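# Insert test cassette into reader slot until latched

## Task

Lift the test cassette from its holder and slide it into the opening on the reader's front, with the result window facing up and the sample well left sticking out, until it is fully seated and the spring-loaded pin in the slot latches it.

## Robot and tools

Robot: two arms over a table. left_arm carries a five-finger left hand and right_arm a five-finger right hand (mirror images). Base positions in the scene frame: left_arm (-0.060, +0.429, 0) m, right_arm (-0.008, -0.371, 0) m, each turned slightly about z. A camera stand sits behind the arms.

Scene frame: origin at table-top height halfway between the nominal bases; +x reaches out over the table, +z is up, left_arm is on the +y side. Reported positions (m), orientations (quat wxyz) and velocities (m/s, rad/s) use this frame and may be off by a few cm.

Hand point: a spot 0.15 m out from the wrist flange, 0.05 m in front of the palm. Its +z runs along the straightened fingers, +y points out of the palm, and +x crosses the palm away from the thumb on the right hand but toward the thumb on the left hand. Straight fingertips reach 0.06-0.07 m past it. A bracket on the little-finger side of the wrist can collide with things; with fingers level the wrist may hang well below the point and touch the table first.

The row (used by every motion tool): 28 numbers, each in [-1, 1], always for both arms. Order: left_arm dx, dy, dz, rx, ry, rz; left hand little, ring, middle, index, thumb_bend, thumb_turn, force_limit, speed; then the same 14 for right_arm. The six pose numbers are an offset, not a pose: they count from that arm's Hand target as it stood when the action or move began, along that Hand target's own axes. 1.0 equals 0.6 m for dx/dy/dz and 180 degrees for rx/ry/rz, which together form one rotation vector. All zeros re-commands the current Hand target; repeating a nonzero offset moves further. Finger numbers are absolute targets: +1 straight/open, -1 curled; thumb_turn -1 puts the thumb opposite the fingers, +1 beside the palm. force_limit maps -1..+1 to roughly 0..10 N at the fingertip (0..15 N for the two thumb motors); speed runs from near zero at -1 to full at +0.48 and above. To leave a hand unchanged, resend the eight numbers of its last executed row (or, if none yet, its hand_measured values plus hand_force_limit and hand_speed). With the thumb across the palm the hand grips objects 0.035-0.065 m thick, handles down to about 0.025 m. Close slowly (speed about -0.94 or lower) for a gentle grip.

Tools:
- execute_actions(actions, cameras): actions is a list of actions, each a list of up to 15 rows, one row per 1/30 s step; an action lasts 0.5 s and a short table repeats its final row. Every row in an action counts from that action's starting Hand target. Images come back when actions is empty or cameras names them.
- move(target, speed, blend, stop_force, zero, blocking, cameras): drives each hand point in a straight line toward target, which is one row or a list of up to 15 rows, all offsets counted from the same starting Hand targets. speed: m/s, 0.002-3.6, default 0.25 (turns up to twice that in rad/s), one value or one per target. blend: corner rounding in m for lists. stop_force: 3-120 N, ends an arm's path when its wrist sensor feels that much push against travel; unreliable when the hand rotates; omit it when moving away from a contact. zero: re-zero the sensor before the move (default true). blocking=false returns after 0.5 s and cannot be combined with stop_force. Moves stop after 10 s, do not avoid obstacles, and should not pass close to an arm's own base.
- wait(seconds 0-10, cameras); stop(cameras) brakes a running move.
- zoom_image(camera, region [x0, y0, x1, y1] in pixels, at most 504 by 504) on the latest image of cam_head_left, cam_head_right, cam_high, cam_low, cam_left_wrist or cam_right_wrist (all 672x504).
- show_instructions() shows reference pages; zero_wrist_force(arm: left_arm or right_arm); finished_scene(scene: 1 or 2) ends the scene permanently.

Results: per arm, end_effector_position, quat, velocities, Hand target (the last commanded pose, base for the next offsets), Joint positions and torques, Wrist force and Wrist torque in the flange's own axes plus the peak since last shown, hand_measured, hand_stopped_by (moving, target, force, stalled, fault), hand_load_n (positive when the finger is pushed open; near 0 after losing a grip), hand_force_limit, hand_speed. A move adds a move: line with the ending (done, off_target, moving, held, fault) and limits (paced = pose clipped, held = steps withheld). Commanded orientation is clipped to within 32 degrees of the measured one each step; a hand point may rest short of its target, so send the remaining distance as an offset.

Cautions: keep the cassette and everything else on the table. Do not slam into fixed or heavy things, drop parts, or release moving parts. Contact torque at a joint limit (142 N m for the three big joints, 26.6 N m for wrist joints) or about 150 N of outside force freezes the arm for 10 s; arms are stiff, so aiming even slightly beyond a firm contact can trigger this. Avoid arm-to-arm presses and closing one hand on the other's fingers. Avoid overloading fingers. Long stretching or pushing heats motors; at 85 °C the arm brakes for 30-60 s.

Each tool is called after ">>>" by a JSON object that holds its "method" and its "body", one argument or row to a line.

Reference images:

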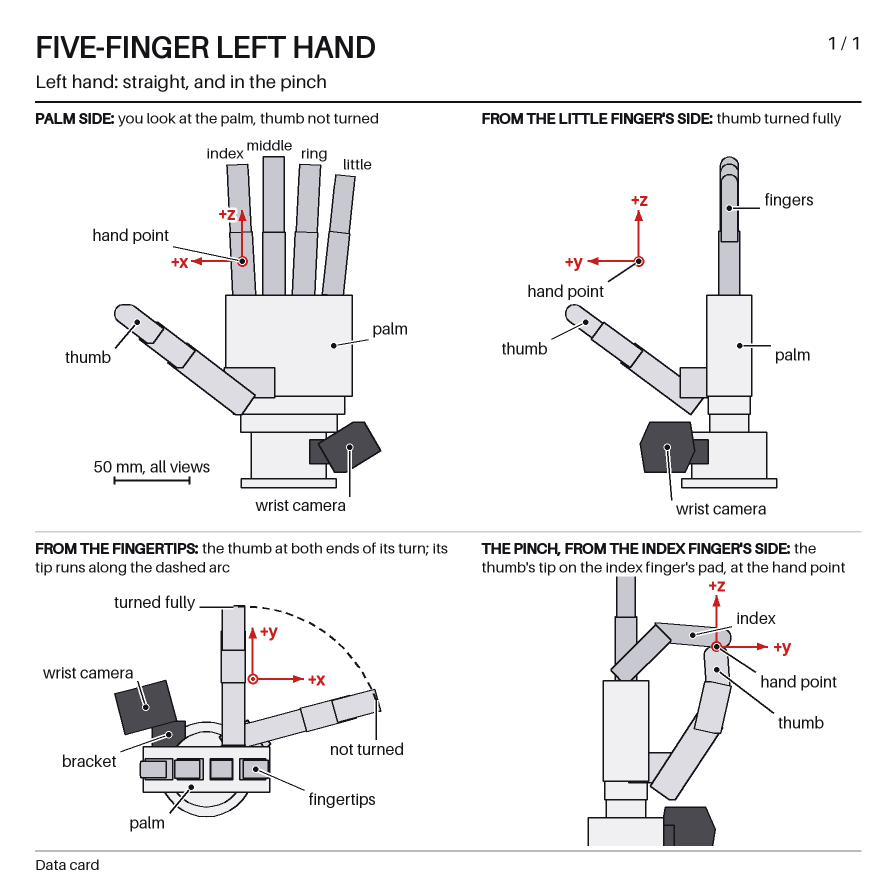

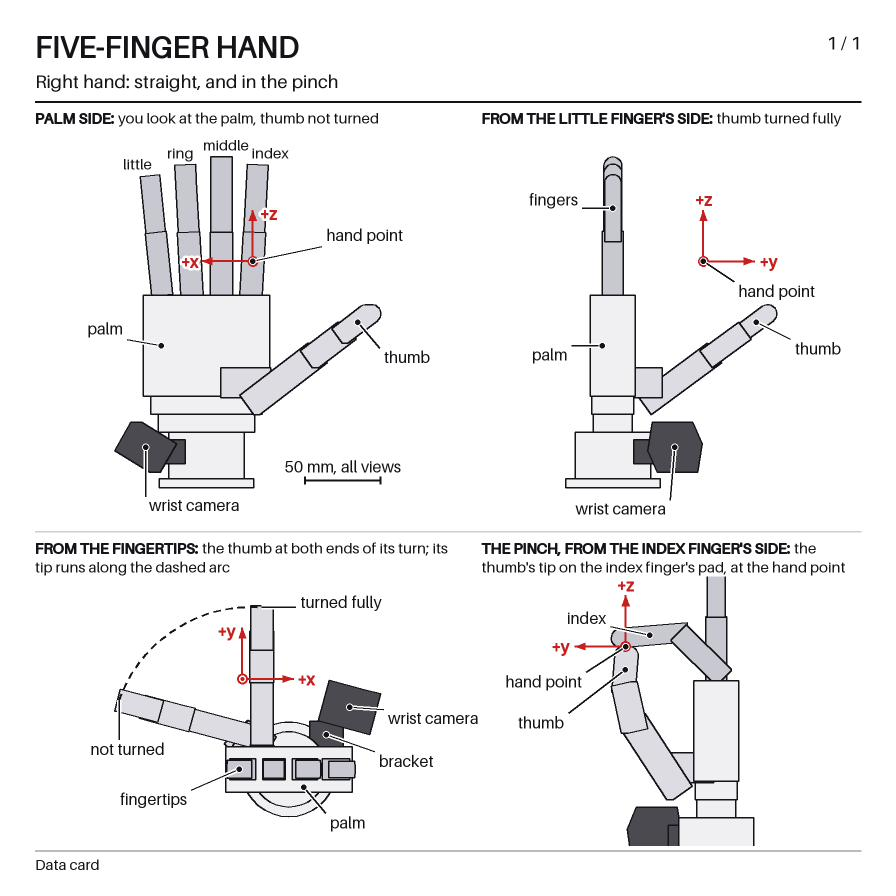

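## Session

>>> {"method": "execute_actions", "body": {
  "actions": []
}}

>>> {"method": "zoom_image", "body": {
  "camera": "cam_high",
  "region": [200, 100, 440, 300]
}}

>>> {"method": "zoom_image", "body": {
  "camera": "cam_head_right",
  "region": [160, 240, 400, 420]
}}

>>> {"method": "zoom_image", "body": {
  "camera": "cam_low",
  "region": [100, 180, 340, 340]
}}

Scene clock: 0.00 s.
left_arm: end_effector_position=(+0.8055, +0.3600, +0.1877) hand_measured=(+1.000, +1.000, +1.000, +1.000, +1.000, +1.000) hand_load_n=(+0.0, +0.0, +0.0, +0.0, +0.0, +0.0) hand_stopped_by=(target, target, target, target, target, target) hand_force_limit=0.00 hand_speed=-0.80 end_effector_quat_wxyz=(+0.545, +0.219, +0.624, +0.515) | right_arm: end_effector_position=(+0.5038, -0.0964, +0.2301) hand_measured=(+1.000, +1.000, +1.000, +1.000, +1.000, +1.000) hand_load_n=(+0.0, +0.0, +0.0, +0.0, +0.0, +0.5) hand_stopped_by=(target, target, target, target, target, target) hand_force_limit=0.00 hand_speed=-0.80 end_effector_quat_wxyz=(+0.682, -0.617, +0.326, -0.219)
Joint positions: left_arm=[3.055 -2.491 -1.197 3.833 -2.11 -0.402] | right_arm=[-0.163 -1.554 2.121 -0.614 0.616 -2.927]
Joint velocities: within noise
Joint torques (N m): no reading
Motor temperatures (°C): left_arm=[30 29 30 35 37 38] | right_arm=[29 31 31 34 34 39]
Wrist force (N): no reading
Wrist torque (N m): no reading
Wrist force, peak (N): no reading
Hand target: left_arm +0.8055, +0.3600, +0.1877; +0.545, +0.219, +0.624, +0.515 | right_arm +0.5038, -0.0964, +0.2301; +0.682, -0.617, +0.326, -0.219

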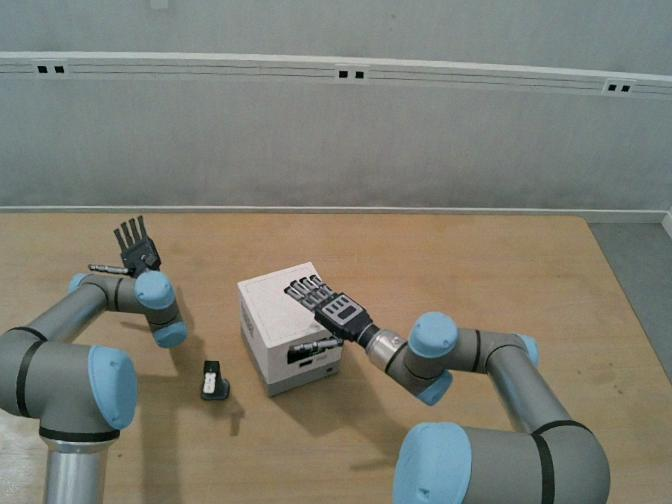

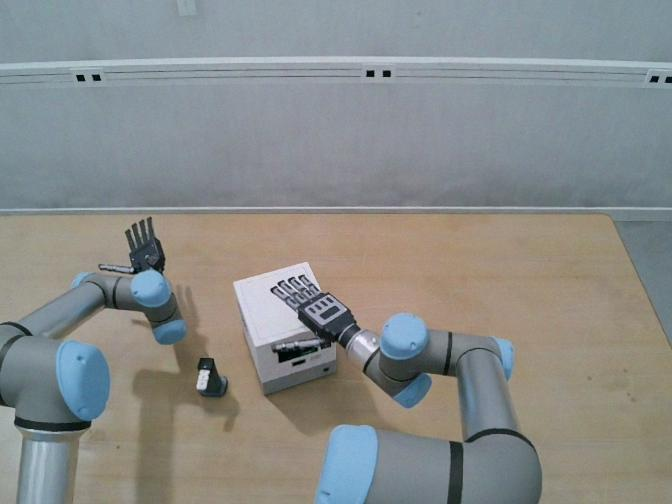

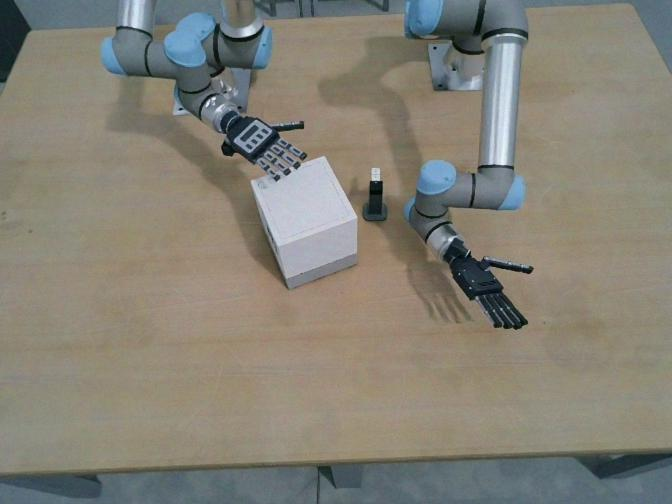

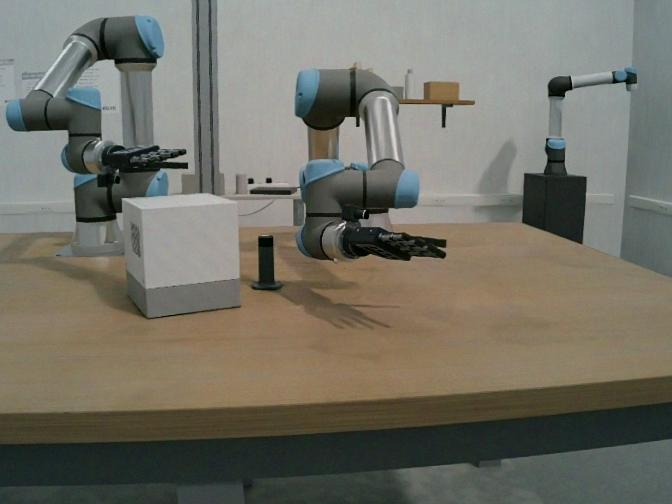

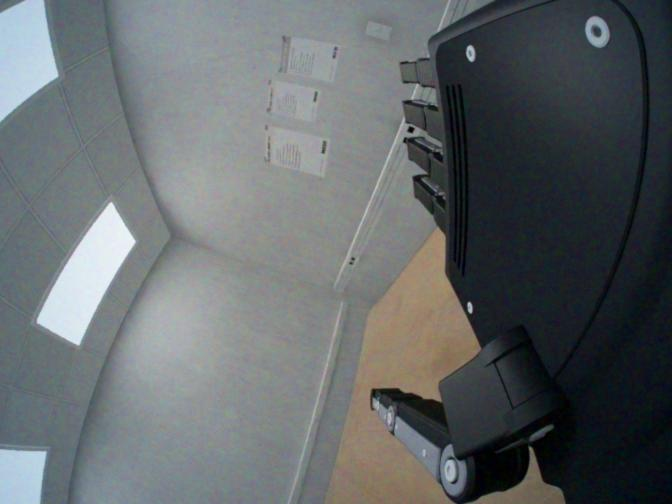

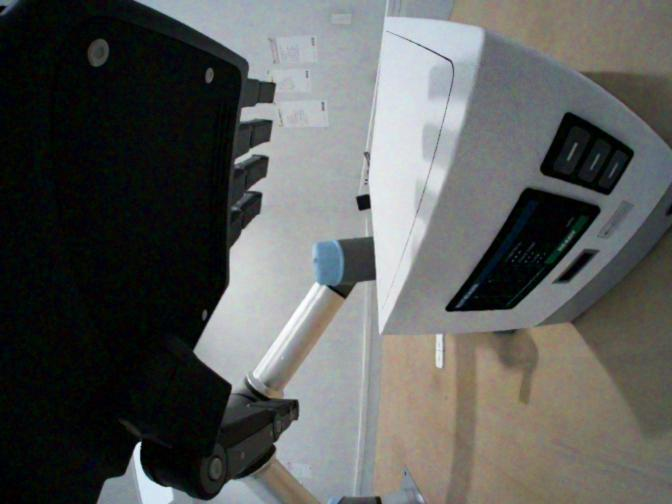

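Scaled by 2.100 from the camera's 672x504 image, which has a finer 960x720 frame.

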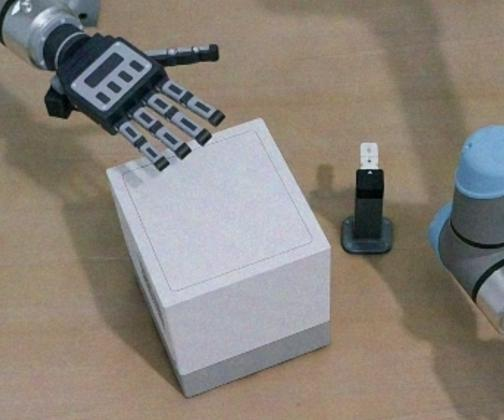

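Scaled by 2.100 from the camera's 672x504 image, which has a finer 960x720 frame.

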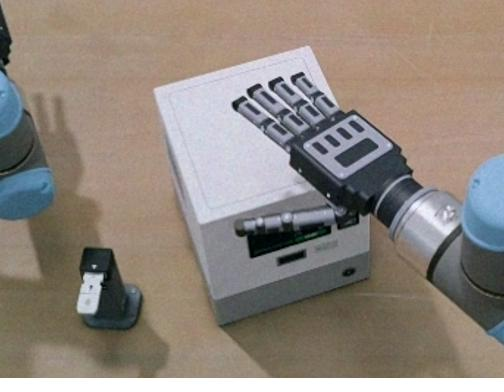

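Scaled by 2.100 from the camera's 672x504 image, which has a finer 960x720 frame.

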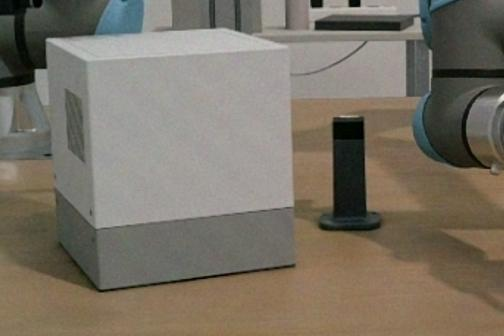

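>>> {"method": "move", "body": {
  "target": [0.472,0.613,-0.471,0,0,0,1,1,1,1,1,1,0,-0.8,-0.027,-0.173,-0.335,0,0,0,1,1,1,1,1,1,0,-0.8],
  "speed": 0.3
}}

>>> {"method": "move", "body": {
  "target": [
    [0,0,0,0,0,0,1,1,1,1,1,1,0,-0.8,-0.253,0.064,0.114,-0.13,-0.25,-0.265,-1,-1,0.4,0.4,0.6,-1,0,0.2],
    [0,0,0,0,0,0,1,1,1,1,1,1,0,-0.8,-0.35,0.206,0.322,-0.2945,-0.561,-0.5885,-1,-1,0.4,0.4,0.6,-1,0,0.2]
  ],
  "speed": 0.35,
  "blend": [0.04,0],
  "cameras": ["all"]
}}

Scene clock: 53.53 s.
left_arm: end_effector_position=(+0.3560, +0.6200, +0.3480) hand_measured=(+1.000, +1.000, +1.000, +1.000, +1.000, +1.000) hand_load_n=(+0.0, +0.0, +0.0, +0.0, +0.0, +0.0) hand_stopped_by=(target, target, target, target, target, target) hand_force_limit=0.00 hand_speed=-0.80 end_effector_quat_wxyz=(+0.545, +0.219, +0.624, +0.515) | right_arm: end_effector_position=(+0.3596, -0.2405, +0.3297) hand_measured=(+1.000, +1.000, +1.000, +1.000, +1.000, +1.000) hand_load_n=(+0.0, +0.0, +0.0, +0.0, +0.0, +0.0) hand_stopped_by=(target, target, target, target, target, target) hand_force_limit=0.00 hand_speed=-0.80 end_effector_quat_wxyz=(+0.682, -0.617, +0.326, -0.219)
Joint positions: left_arm=[4.022 -1.095 -2.477 3.708 -1.152 -0.532] | right_arm=[-0.933 -2.015 2.197 -0.016 -0.157 -3.129]
Joint torques (N m): left_arm=[11.1 12.15 6.8 0.22 1.07 -2.52] | right_arm=[-9.56 11.61 -30.02 2.33 -2.53 -2.27]
Wrist force (N): left_arm=[-0.4 0.3 0.1] | right_arm=[0.3 -0.1 0.0]
Wrist torque (N m): left_arm=[0.07 0.09 -0.07] | right_arm=[-0.02 -0.09 0.03]
Wrist force, peak (N): left_arm=[-0.9 -0.9 0.3] | right_arm=[0.1 0.3 0.9]
Hand target: left_arm +0.3560, +0.6200, +0.3480; +0.545, +0.219, +0.624, +0.515 | right_arm +0.3597, -0.2405, +0.3297; +0.682, -0.617, +0.326, -0.219
Off the commanded pose: left_arm 0.000 m, 0 deg | right_arm 0.000 m, 0 deg.
move: done

Scene clock: 58.17 s.
left_arm: end_effector_position=(+0.3560, +0.6200, +0.3480) hand_measured=(+1.000, +1.000, +1.000, +1.000, +1.000, +1.000) hand_load_n=(+0.0, +0.0, +0.0, +0.0, +0.0, +0.0) hand_stopped_by=(target, target, target, target, target, target) hand_force_limit=0.00 hand_speed=-0.80 end_effector_quat_wxyz=(+0.545, +0.219, +0.624, +0.515) | right_arm: end_effector_position=(+0.3397, +0.0595, +0.2501) hand_measured=(-1.000, -1.000, +0.400, +0.400, +0.600, -1.000) hand_load_n=(+0.0, +0.0, +0.0, +0.0, +0.0, +0.0) hand_stopped_by=(target, target, target, target, target, target) hand_force_limit=0.00 hand_speed=0.20 end_effector_quat_wxyz=(+0.000, +0.713, +0.701, +0.001)
Joint positions: left_arm=[4.022 -1.095 -2.477 3.708 -1.152 -0.532] | right_arm=[0.784 -1.464 1.682 -1.79 -1.57 -2.36]
Joint torques (N m): left_arm=[11.5 12.24 7.63 0.19 1.23 -2.28] | right_arm=[8.8 -17.2 -37.34 -0.98 -2.24 -2.14]
Wrist force (N): left_arm=[-0.6 0.1 -0.1] | right_arm=[-0.4 -1.0 0.6]
Wrist torque (N m): left_arm=[0.05 0.11 -0.06] | right_arm=[-0.16 0.16 0.07]
Wrist force, peak (N): left_arm=[-0.9 0.2 -0.2] | right_arm=[-0.2 -1.5 0.9]
Hand target: left_arm +0.3560, +0.6200, +0.3480; +0.545, +0.219, +0.624, +0.515 | right_arm +0.3397, +0.0595, +0.2501; +0.000, +0.713, +0.701, +0.000
Off the commanded pose: left_arm 0.000 m, 0 deg | right_arm 0.000 m, 0 deg.
move: done

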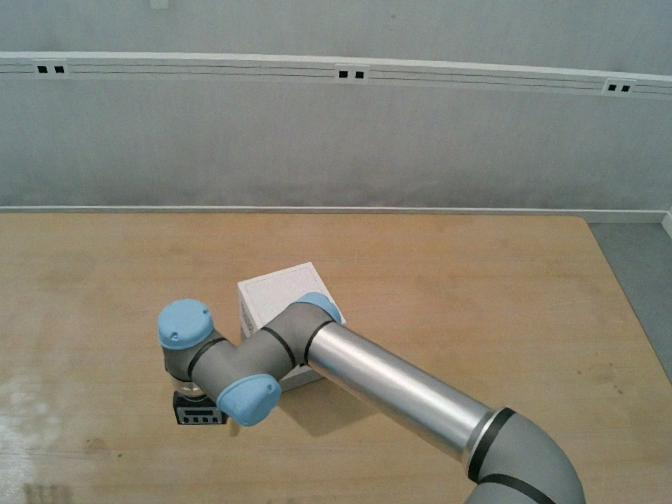

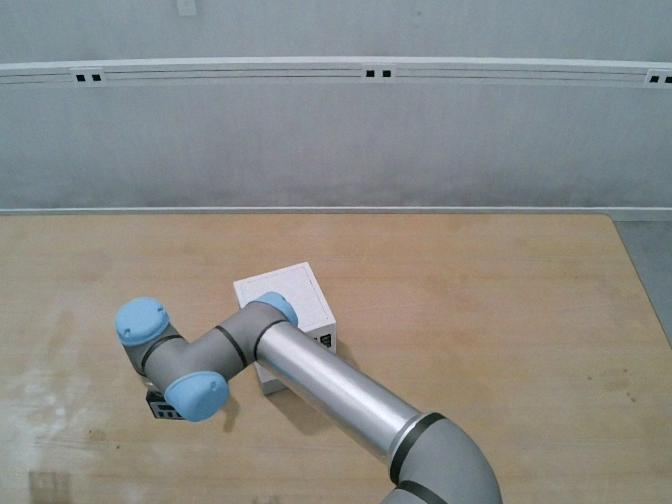

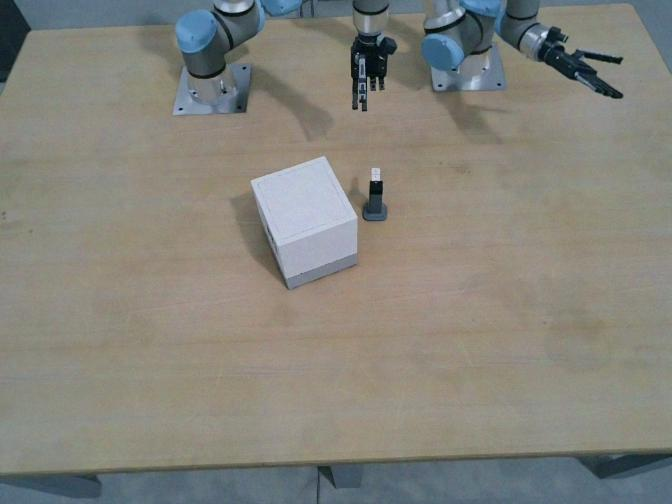

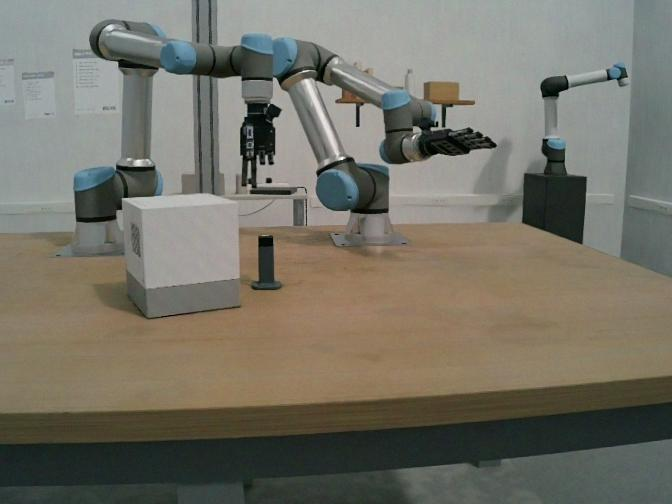

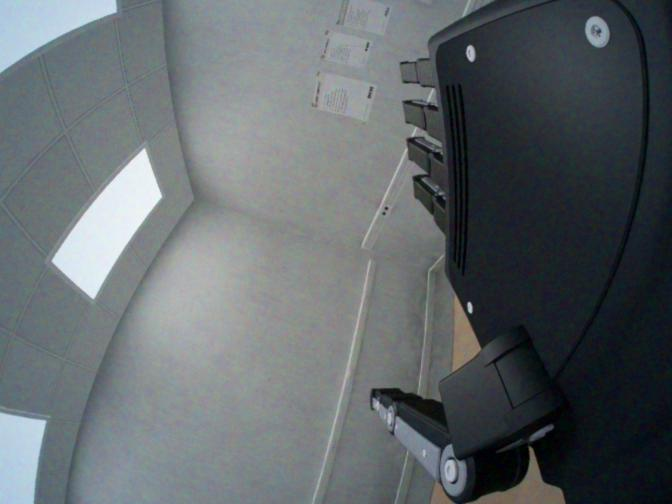

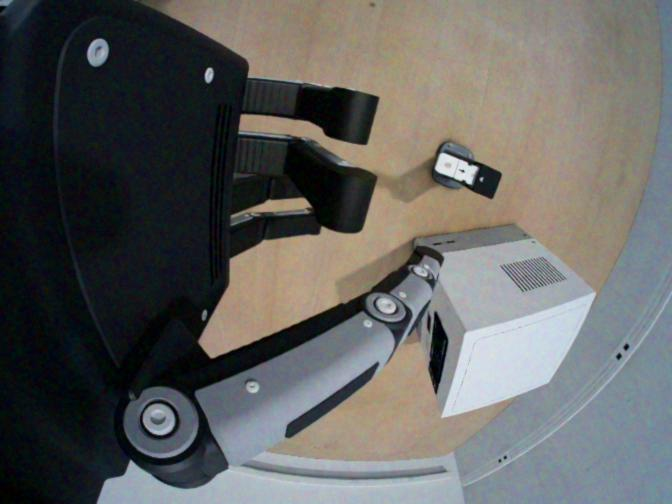

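>>> {"method": "zoom_image", "body": {
  "camera": "cam_right_wrist",
  "region": [420, 120, 520, 220]
}}

>>> {"method": "zoom_image", "body": {
  "camera": "cam_high",
  "region": [345, 155, 405, 230]
}}

Scaled by 5.040 from the camera's 672x504 image, which has a finer 960x720 frame.

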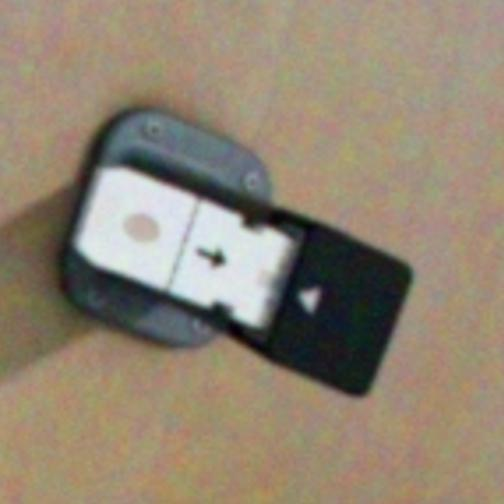

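Scaled by 6.720 from the camera's 672x504 image, which has a finer 960x720 frame.

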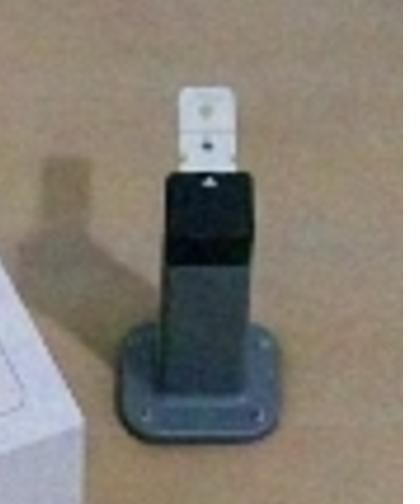

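>>> {"method": "move", "body": {
  "target": [0,0,0,0,0,0,1,1,1,1,1,1,0,-0.8,0.0747,0.07,0.2417,0,0,0.0083,-1,-1,0.4,0.4,1,-1,0,0.2],
  "speed": 0.15,
  "cameras": ["cam_right_wrist","cam_high","cam_low"]
}}

>>> {"method": "zoom_image", "body": {
  "camera": "cam_right_wrist",
  "region": [390, 190, 510, 310]
}}

>>> {"method": "zoom_image", "body": {
  "camera": "cam_high",
  "region": [345, 115, 405, 190]
}}

Scene clock: 93.33 s.
left_arm: end_effector_position=(+0.3560, +0.6200, +0.3480) hand_measured=(+1.000, +1.000, +1.000, +1.000, +1.000, +1.000) hand_load_n=(+0.0, +0.0, +0.0, +0.0, +0.0, +0.0) hand_stopped_by=(target, target, target, target, target, target) hand_force_limit=0.00 hand_speed=-0.80 end_effector_quat_wxyz=(+0.545, +0.219, +0.624, +0.515) | right_arm: end_effector_position=(+0.3825, +0.1037, +0.1053) hand_measured=(-1.000, -1.000, +0.400, +0.400, +1.000, -1.000) hand_load_n=(+0.0, +0.0, +0.0, +0.0, +0.0, +0.0) hand_stopped_by=(target, target, target, target, target, target) hand_force_limit=0.00 hand_speed=0.20 end_effector_quat_wxyz=(+0.000, +0.722, +0.692, +0.000)
Joint positions: left_arm=[4.022 -1.095 -2.477 3.708 -1.152 -0.532] | right_arm=[0.788 -1.194 1.736 -2.114 -1.571 -2.329]
Joint torques (N m): left_arm=[10.32 11.74 8 0.24 1.18 -2.37] | right_arm=[8.97 -26.11 -33.58 -3.91 -1.95 1.75]
Wrist force (N): left_arm=[-0.6 0.3 0.1] | right_arm=[-0.3 -1.1 0.8]
Wrist torque (N m): left_arm=[0.07 0.12 -0.08] | right_arm=[-0.21 0.12 -0.04]
Wrist force, peak (N): left_arm=[-0.4 0.9 -0.2] | right_arm=[-0.2 -1.1 1.5]
Hand target: left_arm +0.3560, +0.6200, +0.3480; +0.545, +0.219, +0.624, +0.515 | right_arm +0.3825, +0.1037, +0.1052; +0.000, +0.722, +0.692, +0.000
Off the commanded pose: left_arm 0.000 m, 0 deg | right_arm 0.000 m, 0 deg.
move: done
Images, in order (width x height): cam_high 672x504, cam_low 672x504, cam_right_wrist 672x504.

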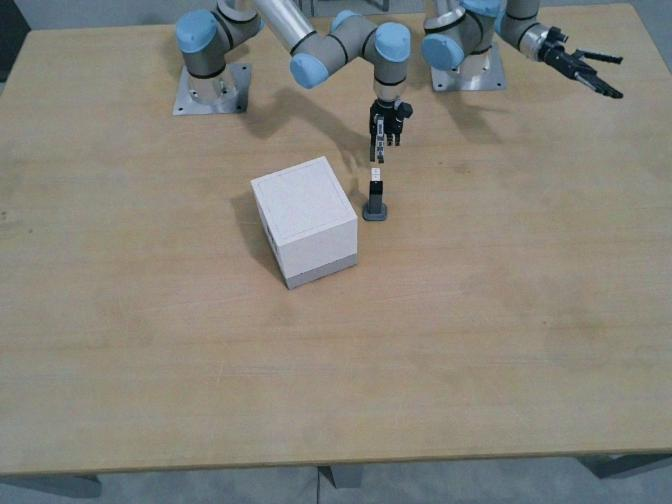

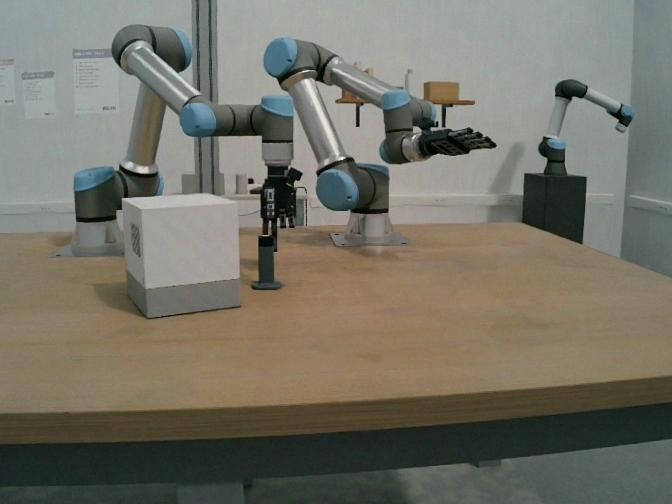

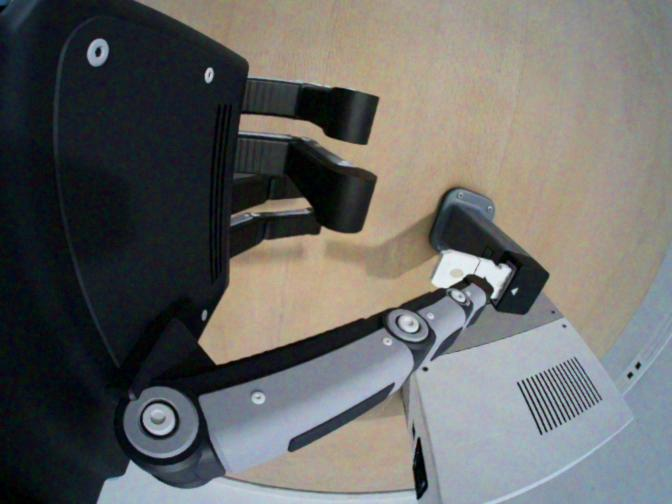

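Scaled by 4.200 from the camera's 672x504 image, which has a finer 960x720 frame.

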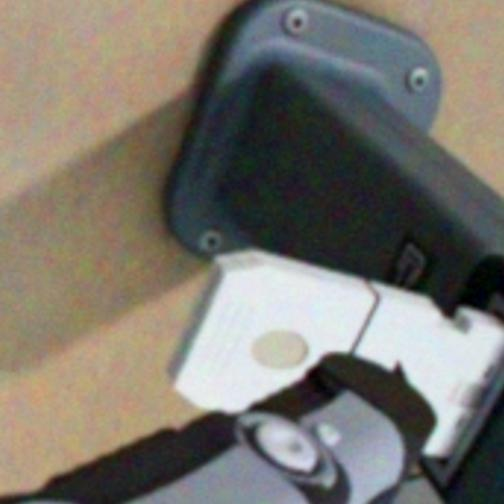

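Scaled by 6.720 from the camera's 672x504 image, which has a finer 960x720 frame.

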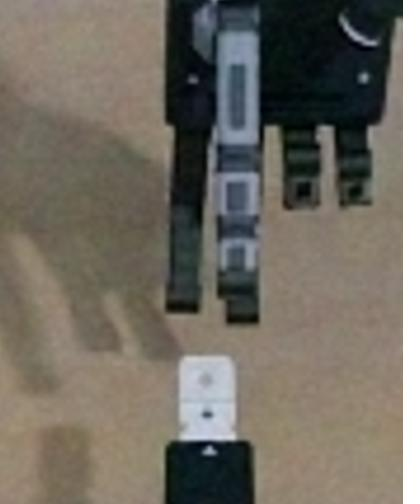

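>>> {"method": "move", "body": {
  "target": [0,0,0,0,0,0,1,1,1,1,1,1,0,-0.8,-0.02,0.07,0.0095,0,0,0,-1,-1,0.4,0.4,0.6,-1,0,0.2],
  "speed": 0.06,
  "stop_force": 4,
  "cameras": ["cam_right_wrist","cam_high","cam_low"]
}}

>>> {"method": "zoom_image", "body": {
  "camera": "cam_right_wrist",
  "region": [340, 190, 460, 310]
}}

>>> {"method": "zoom_image", "body": {
  "camera": "cam_high",
  "region": [350, 140, 400, 200]
}}

>>> {"method": "zoom_image", "body": {
  "camera": "cam_low",
  "region": [240, 200, 300, 270]
}}

Scene clock: 119.37 s.
left_arm: end_effector_position=(+0.3560, +0.6200, +0.3480) hand_measured=(+1.000, +1.000, +1.000, +1.000, +1.000, +1.000) hand_load_n=(+0.0, +0.0, +0.0, +0.0, +0.0, +0.0) hand_stopped_by=(target, target, target, target, target, target) hand_force_limit=0.00 hand_speed=-0.80 end_effector_quat_wxyz=(+0.545, +0.219, +0.624, +0.515) | right_arm: end_effector_position=(+0.4240, +0.0899, +0.0995) hand_measured=(-1.000, -1.000, +0.400, +0.400, +0.600, -1.000) hand_load_n=(+0.0, +0.0, +0.0, +0.0, +0.0, +0.0) hand_stopped_by=(target, target, target, target, target, target) hand_force_limit=0.00 hand_speed=0.20 end_effector_quat_wxyz=(+0.000, +0.722, +0.692, +0.000)
Joint positions: left_arm=[4.022 -1.095 -2.477 3.708 -1.152 -0.532] | right_arm=[0.725 -1.161 1.704 -2.115 -1.571 -2.392]
Joint torques (N m): left_arm=[10.55 10.99 6.69 0.29 1.13 -2.33] | right_arm=[-8.64 -28.25 -34.02 -1.08 1.65 -2.02]
Wrist force (N): left_arm=[-0.4 0.3 -0.1] | right_arm=[-0.5 -1.1 0.5]
Wrist torque (N m): left_arm=[0.09 0.07 -0.06] | right_arm=[-0.20 0.16 0.08]
Wrist force, peak (N): left_arm=[-0.7 0.5 0.0] | right_arm=[-0.3 -1.7 0.6]
Hand target: left_arm +0.3560, +0.6200, +0.3480; +0.545, +0.219, +0.624, +0.515 | right_arm +0.4240, +0.0899, +0.0995; +0.000, +0.722, +0.692, +0.000
Off the commanded pose: left_arm 0.000 m, 0 deg | right_arm 0.000 m, 0 deg.
move: done
Images, in order (width x height): cam_high 672x504, cam_low 672x504, cam_right_wrist 672x504.

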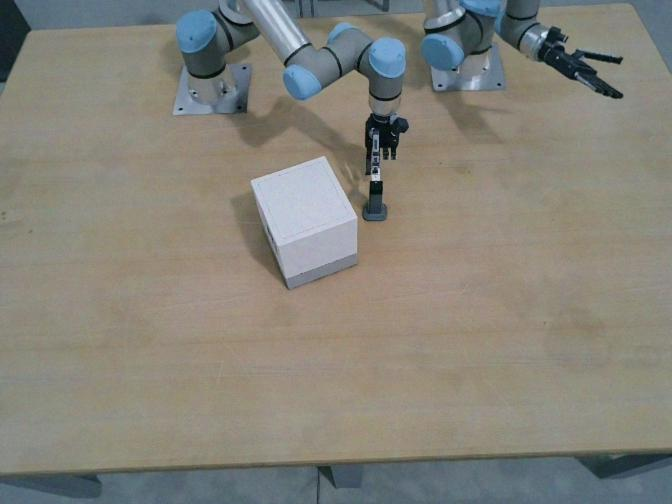

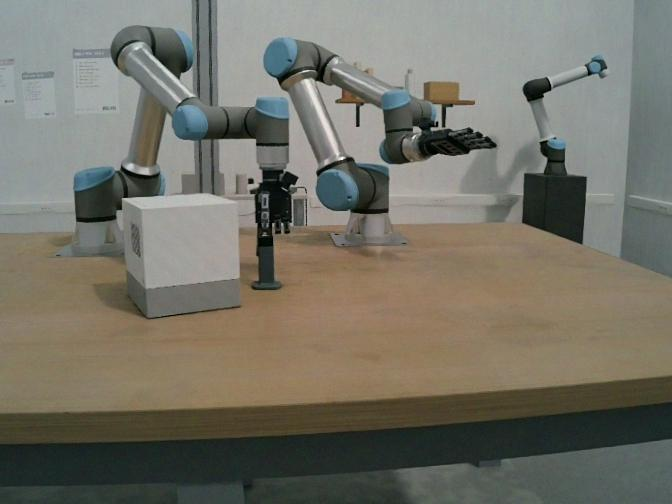

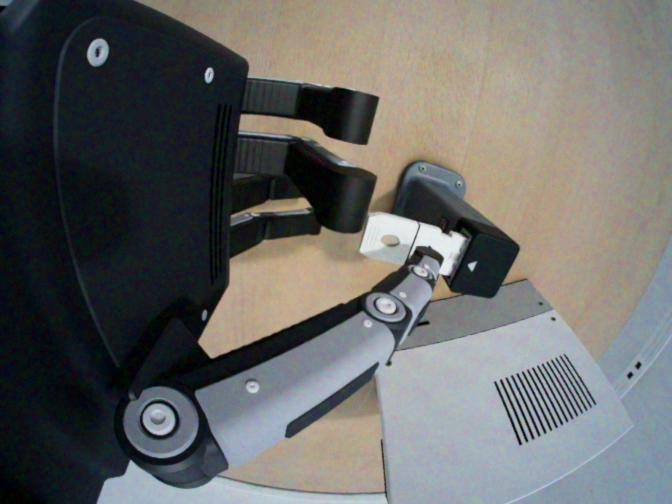

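Scaled by 4.200 from the camera's 672x504 image, which has a finer 960x720 frame.

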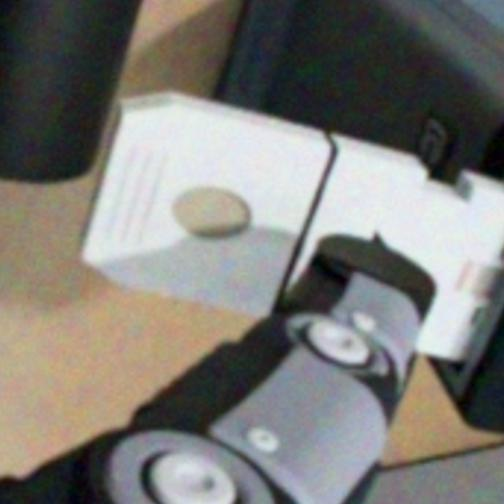

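Scaled by 8.400 from the camera's 672x504 image, which has a finer 960x720 frame.

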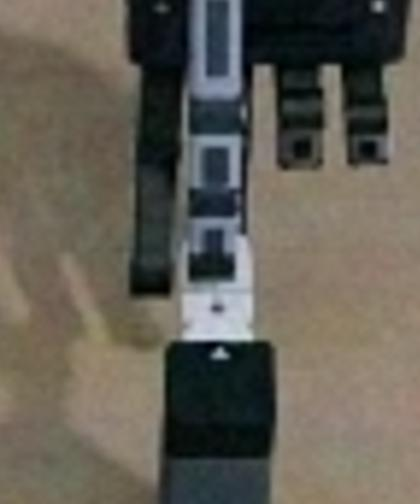

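Scaled by 7.200 from the camera's 672x504 image, which has a finer 960x720 frame.

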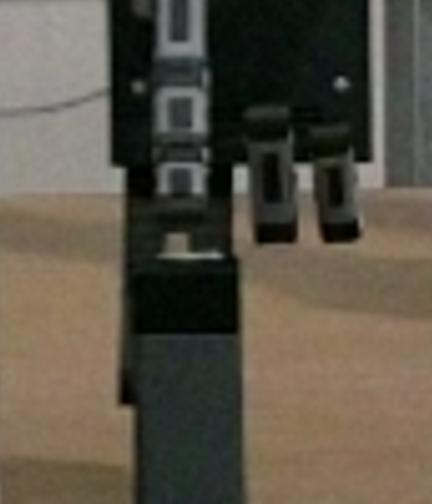

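>>> {"method": "move", "body": {
  "target": [
    [0,0,0,0,0,0,1,1,1,1,1,1,0,-0.8,0.0015,0.0105,0.0,-0.03,0,0,-1,-1,0.4,0.4,0.5,-1,0,0.2],
    [0,0,0,0,0,0,1,1,1,1,1,1,0,-0.8,0.0015,0.0105,0.0128,-0.03,0,0,-1,-1,0.4,0.4,0.5,-1,0,0.2]
  ],
  "speed": 0.05
}}

>>> {"method": "move", "body": {
  "target": [0,0,0,0,0,0,1,1,1,1,1,1,0,-0.8,0,0,0,0,0,0,-1,-1,0.4,0.4,0,-1,-0.9,-0.75],
  "cameras": ["cam_right_wrist","cam_high","cam_low"]
}}

>>> {"method": "zoom_image", "body": {
  "camera": "cam_right_wrist",
  "region": [320, 190, 440, 310]
}}

>>> {"method": "zoom_image", "body": {
  "camera": "cam_high",
  "region": [350, 140, 400, 200]
}}

>>> {"method": "zoom_image", "body": {
  "camera": "cam_low",
  "region": [240, 200, 300, 270]
}}

Scene clock: 143.73 s.
left_arm: end_effector_position=(+0.3560, +0.6200, +0.3480) hand_measured=(+1.000, +1.000, +1.000, +1.000, +1.000, +1.000) hand_load_n=(+0.0, +0.0, +0.0, +0.0, +0.0, +0.0) hand_stopped_by=(target, target, target, target, target, target) hand_force_limit=0.00 hand_speed=-0.80 end_effector_quat_wxyz=(+0.545, +0.219, +0.624, +0.515) | right_arm: end_effector_position=(+0.4303, +0.0906, +0.0919) hand_measured=(-1.000, -1.000, +0.400, +0.400, +0.500, -1.000) hand_load_n=(+0.0, +0.0, +0.0, +0.0, +0.0, +0.5) hand_stopped_by=(target, target, target, target, target, target) hand_force_limit=0.00 hand_speed=0.20 end_effector_quat_wxyz=(+0.034, +0.721, +0.691, +0.033)
Joint positions: left_arm=[4.022 -1.095 -2.477 3.708 -1.152 -0.532] | right_arm=[0.745 -1.151 1.753 -2.241 -1.636 -2.374]
Joint torques (N m): left_arm=[10.29 11.9 7.42 0.27 1.23 -2.46] | right_arm=[8.88 -28.77 -10.26 -3.92 -2.41 1.85]
Wrist force (N): left_arm=[-0.6 0.2 -0.4] | right_arm=[-0.8 -1.1 0.7]
Wrist torque (N m): left_arm=[0.08 0.11 -0.08] | right_arm=[-0.20 0.20 -0.06]
Wrist force, peak (N): left_arm=[-0.5 0.3 -0.6] | right_arm=[-0.3 -1.5 0.8]
Hand target: left_arm +0.3560, +0.6200, +0.3480; +0.545, +0.219, +0.624, +0.515 | right_arm +0.4303, +0.0906, +0.0918; +0.034, +0.721, +0.691, +0.033
Off the commanded pose: left_arm 0.000 m, 0 deg | right_arm 0.000 m, 0 deg.
move: done

Scene clock: 144.23 s.
left_arm: end_effector_position=(+0.3560, +0.6200, +0.3480) hand_measured=(+1.000, +1.000, +1.000, +1.000, +1.000, +1.000) hand_load_n=(-0.5, +0.0, +0.0, +0.0, +0.0, +0.0) hand_stopped_by=(target, target, target, target, target, target) hand_force_limit=0.00 hand_speed=-0.80 end_effector_quat_wxyz=(+0.545, +0.219, +0.624, +0.515) | right_arm: end_effector_position=(+0.4303, +0.0906, +0.0918) hand_measured=(-1.000, -1.000, +0.400, +0.400, +0.490, -1.000) hand_load_n=(+0.0, +0.0, +0.5, +0.0, +1.5, +0.0) hand_stopped_by=(target, target, target, target, force, target) hand_force_limit=-0.90 hand_speed=-0.75 end_effector_quat_wxyz=(+0.034, +0.721, +0.691, +0.033)
Joint positions: left_arm=[4.022 -1.095 -2.477 3.708 -1.152 -0.532] | right_arm=[0.745 -1.151 1.753 -2.242 -1.636 -2.374]
Joint torques (N m): left_arm=[9.9 11.87 6.7 0.32 1.12 -2.31] | right_arm=[8.43 -26.63 -9.56 -3.72 -1.64 1.8]
Wrist force (N): left_arm=[-0.3 0.1 -0.3] | right_arm=[-0.5 -0.3 -0.4]
Wrist torque (N m): left_arm=[0.05 0.06 -0.04] | right_arm=[-0.18 0.16 -0.02]
Wrist force, peak (N): left_arm=[-0.8 0.3 -0.1] | right_arm=[-0.4 -1.1 1.1]
Hand target: left_arm +0.3560, +0.6200, +0.3480; +0.545, +0.219, +0.624, +0.515 | right_arm +0.4303, +0.0906, +0.0918; +0.034, +0.721, +0.691, +0.033
Off the commanded pose: left_arm 0.000 m, 0 deg | right_arm 0.000 m, 0 deg.
move: done
Images, in order (width x height): cam_high 672x504, cam_low 672x504, cam_right_wrist 672x504.

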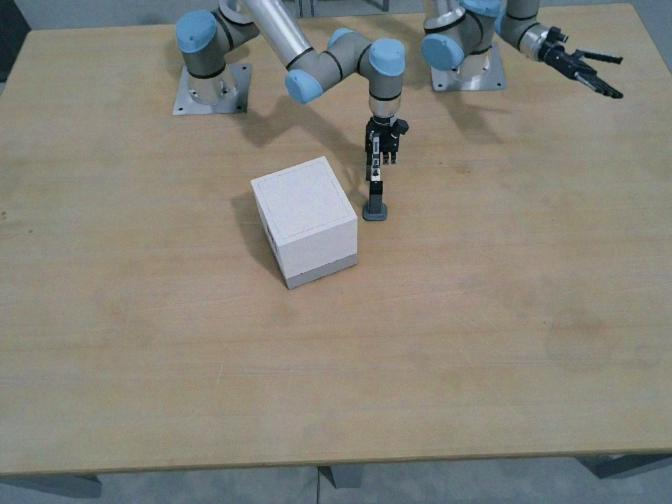

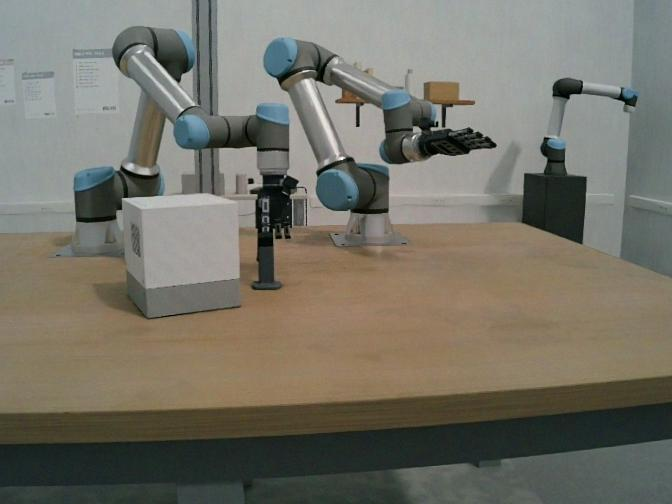

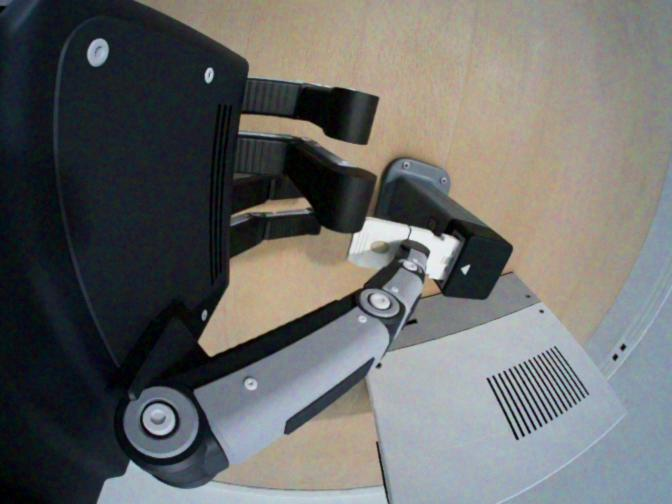

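Scaled by 4.200 from the camera's 672x504 image, which has a finer 960x720 frame.

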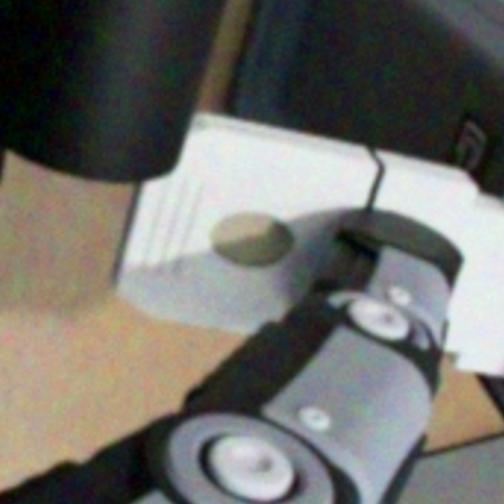

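Scaled by 8.400 from the camera's 672x504 image, which has a finer 960x720 frame.

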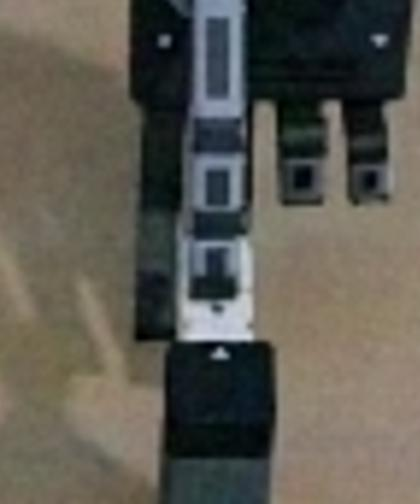

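Scaled by 7.200 from the camera's 672x504 image, which has a finer 960x720 frame.

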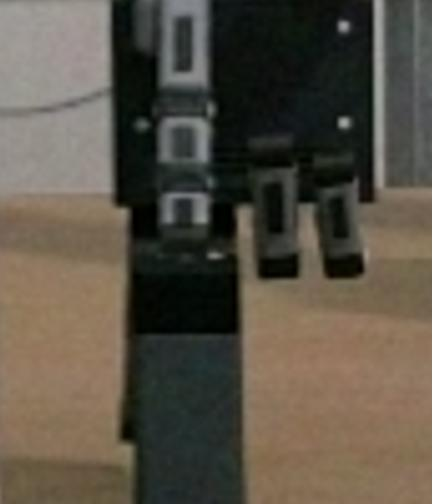

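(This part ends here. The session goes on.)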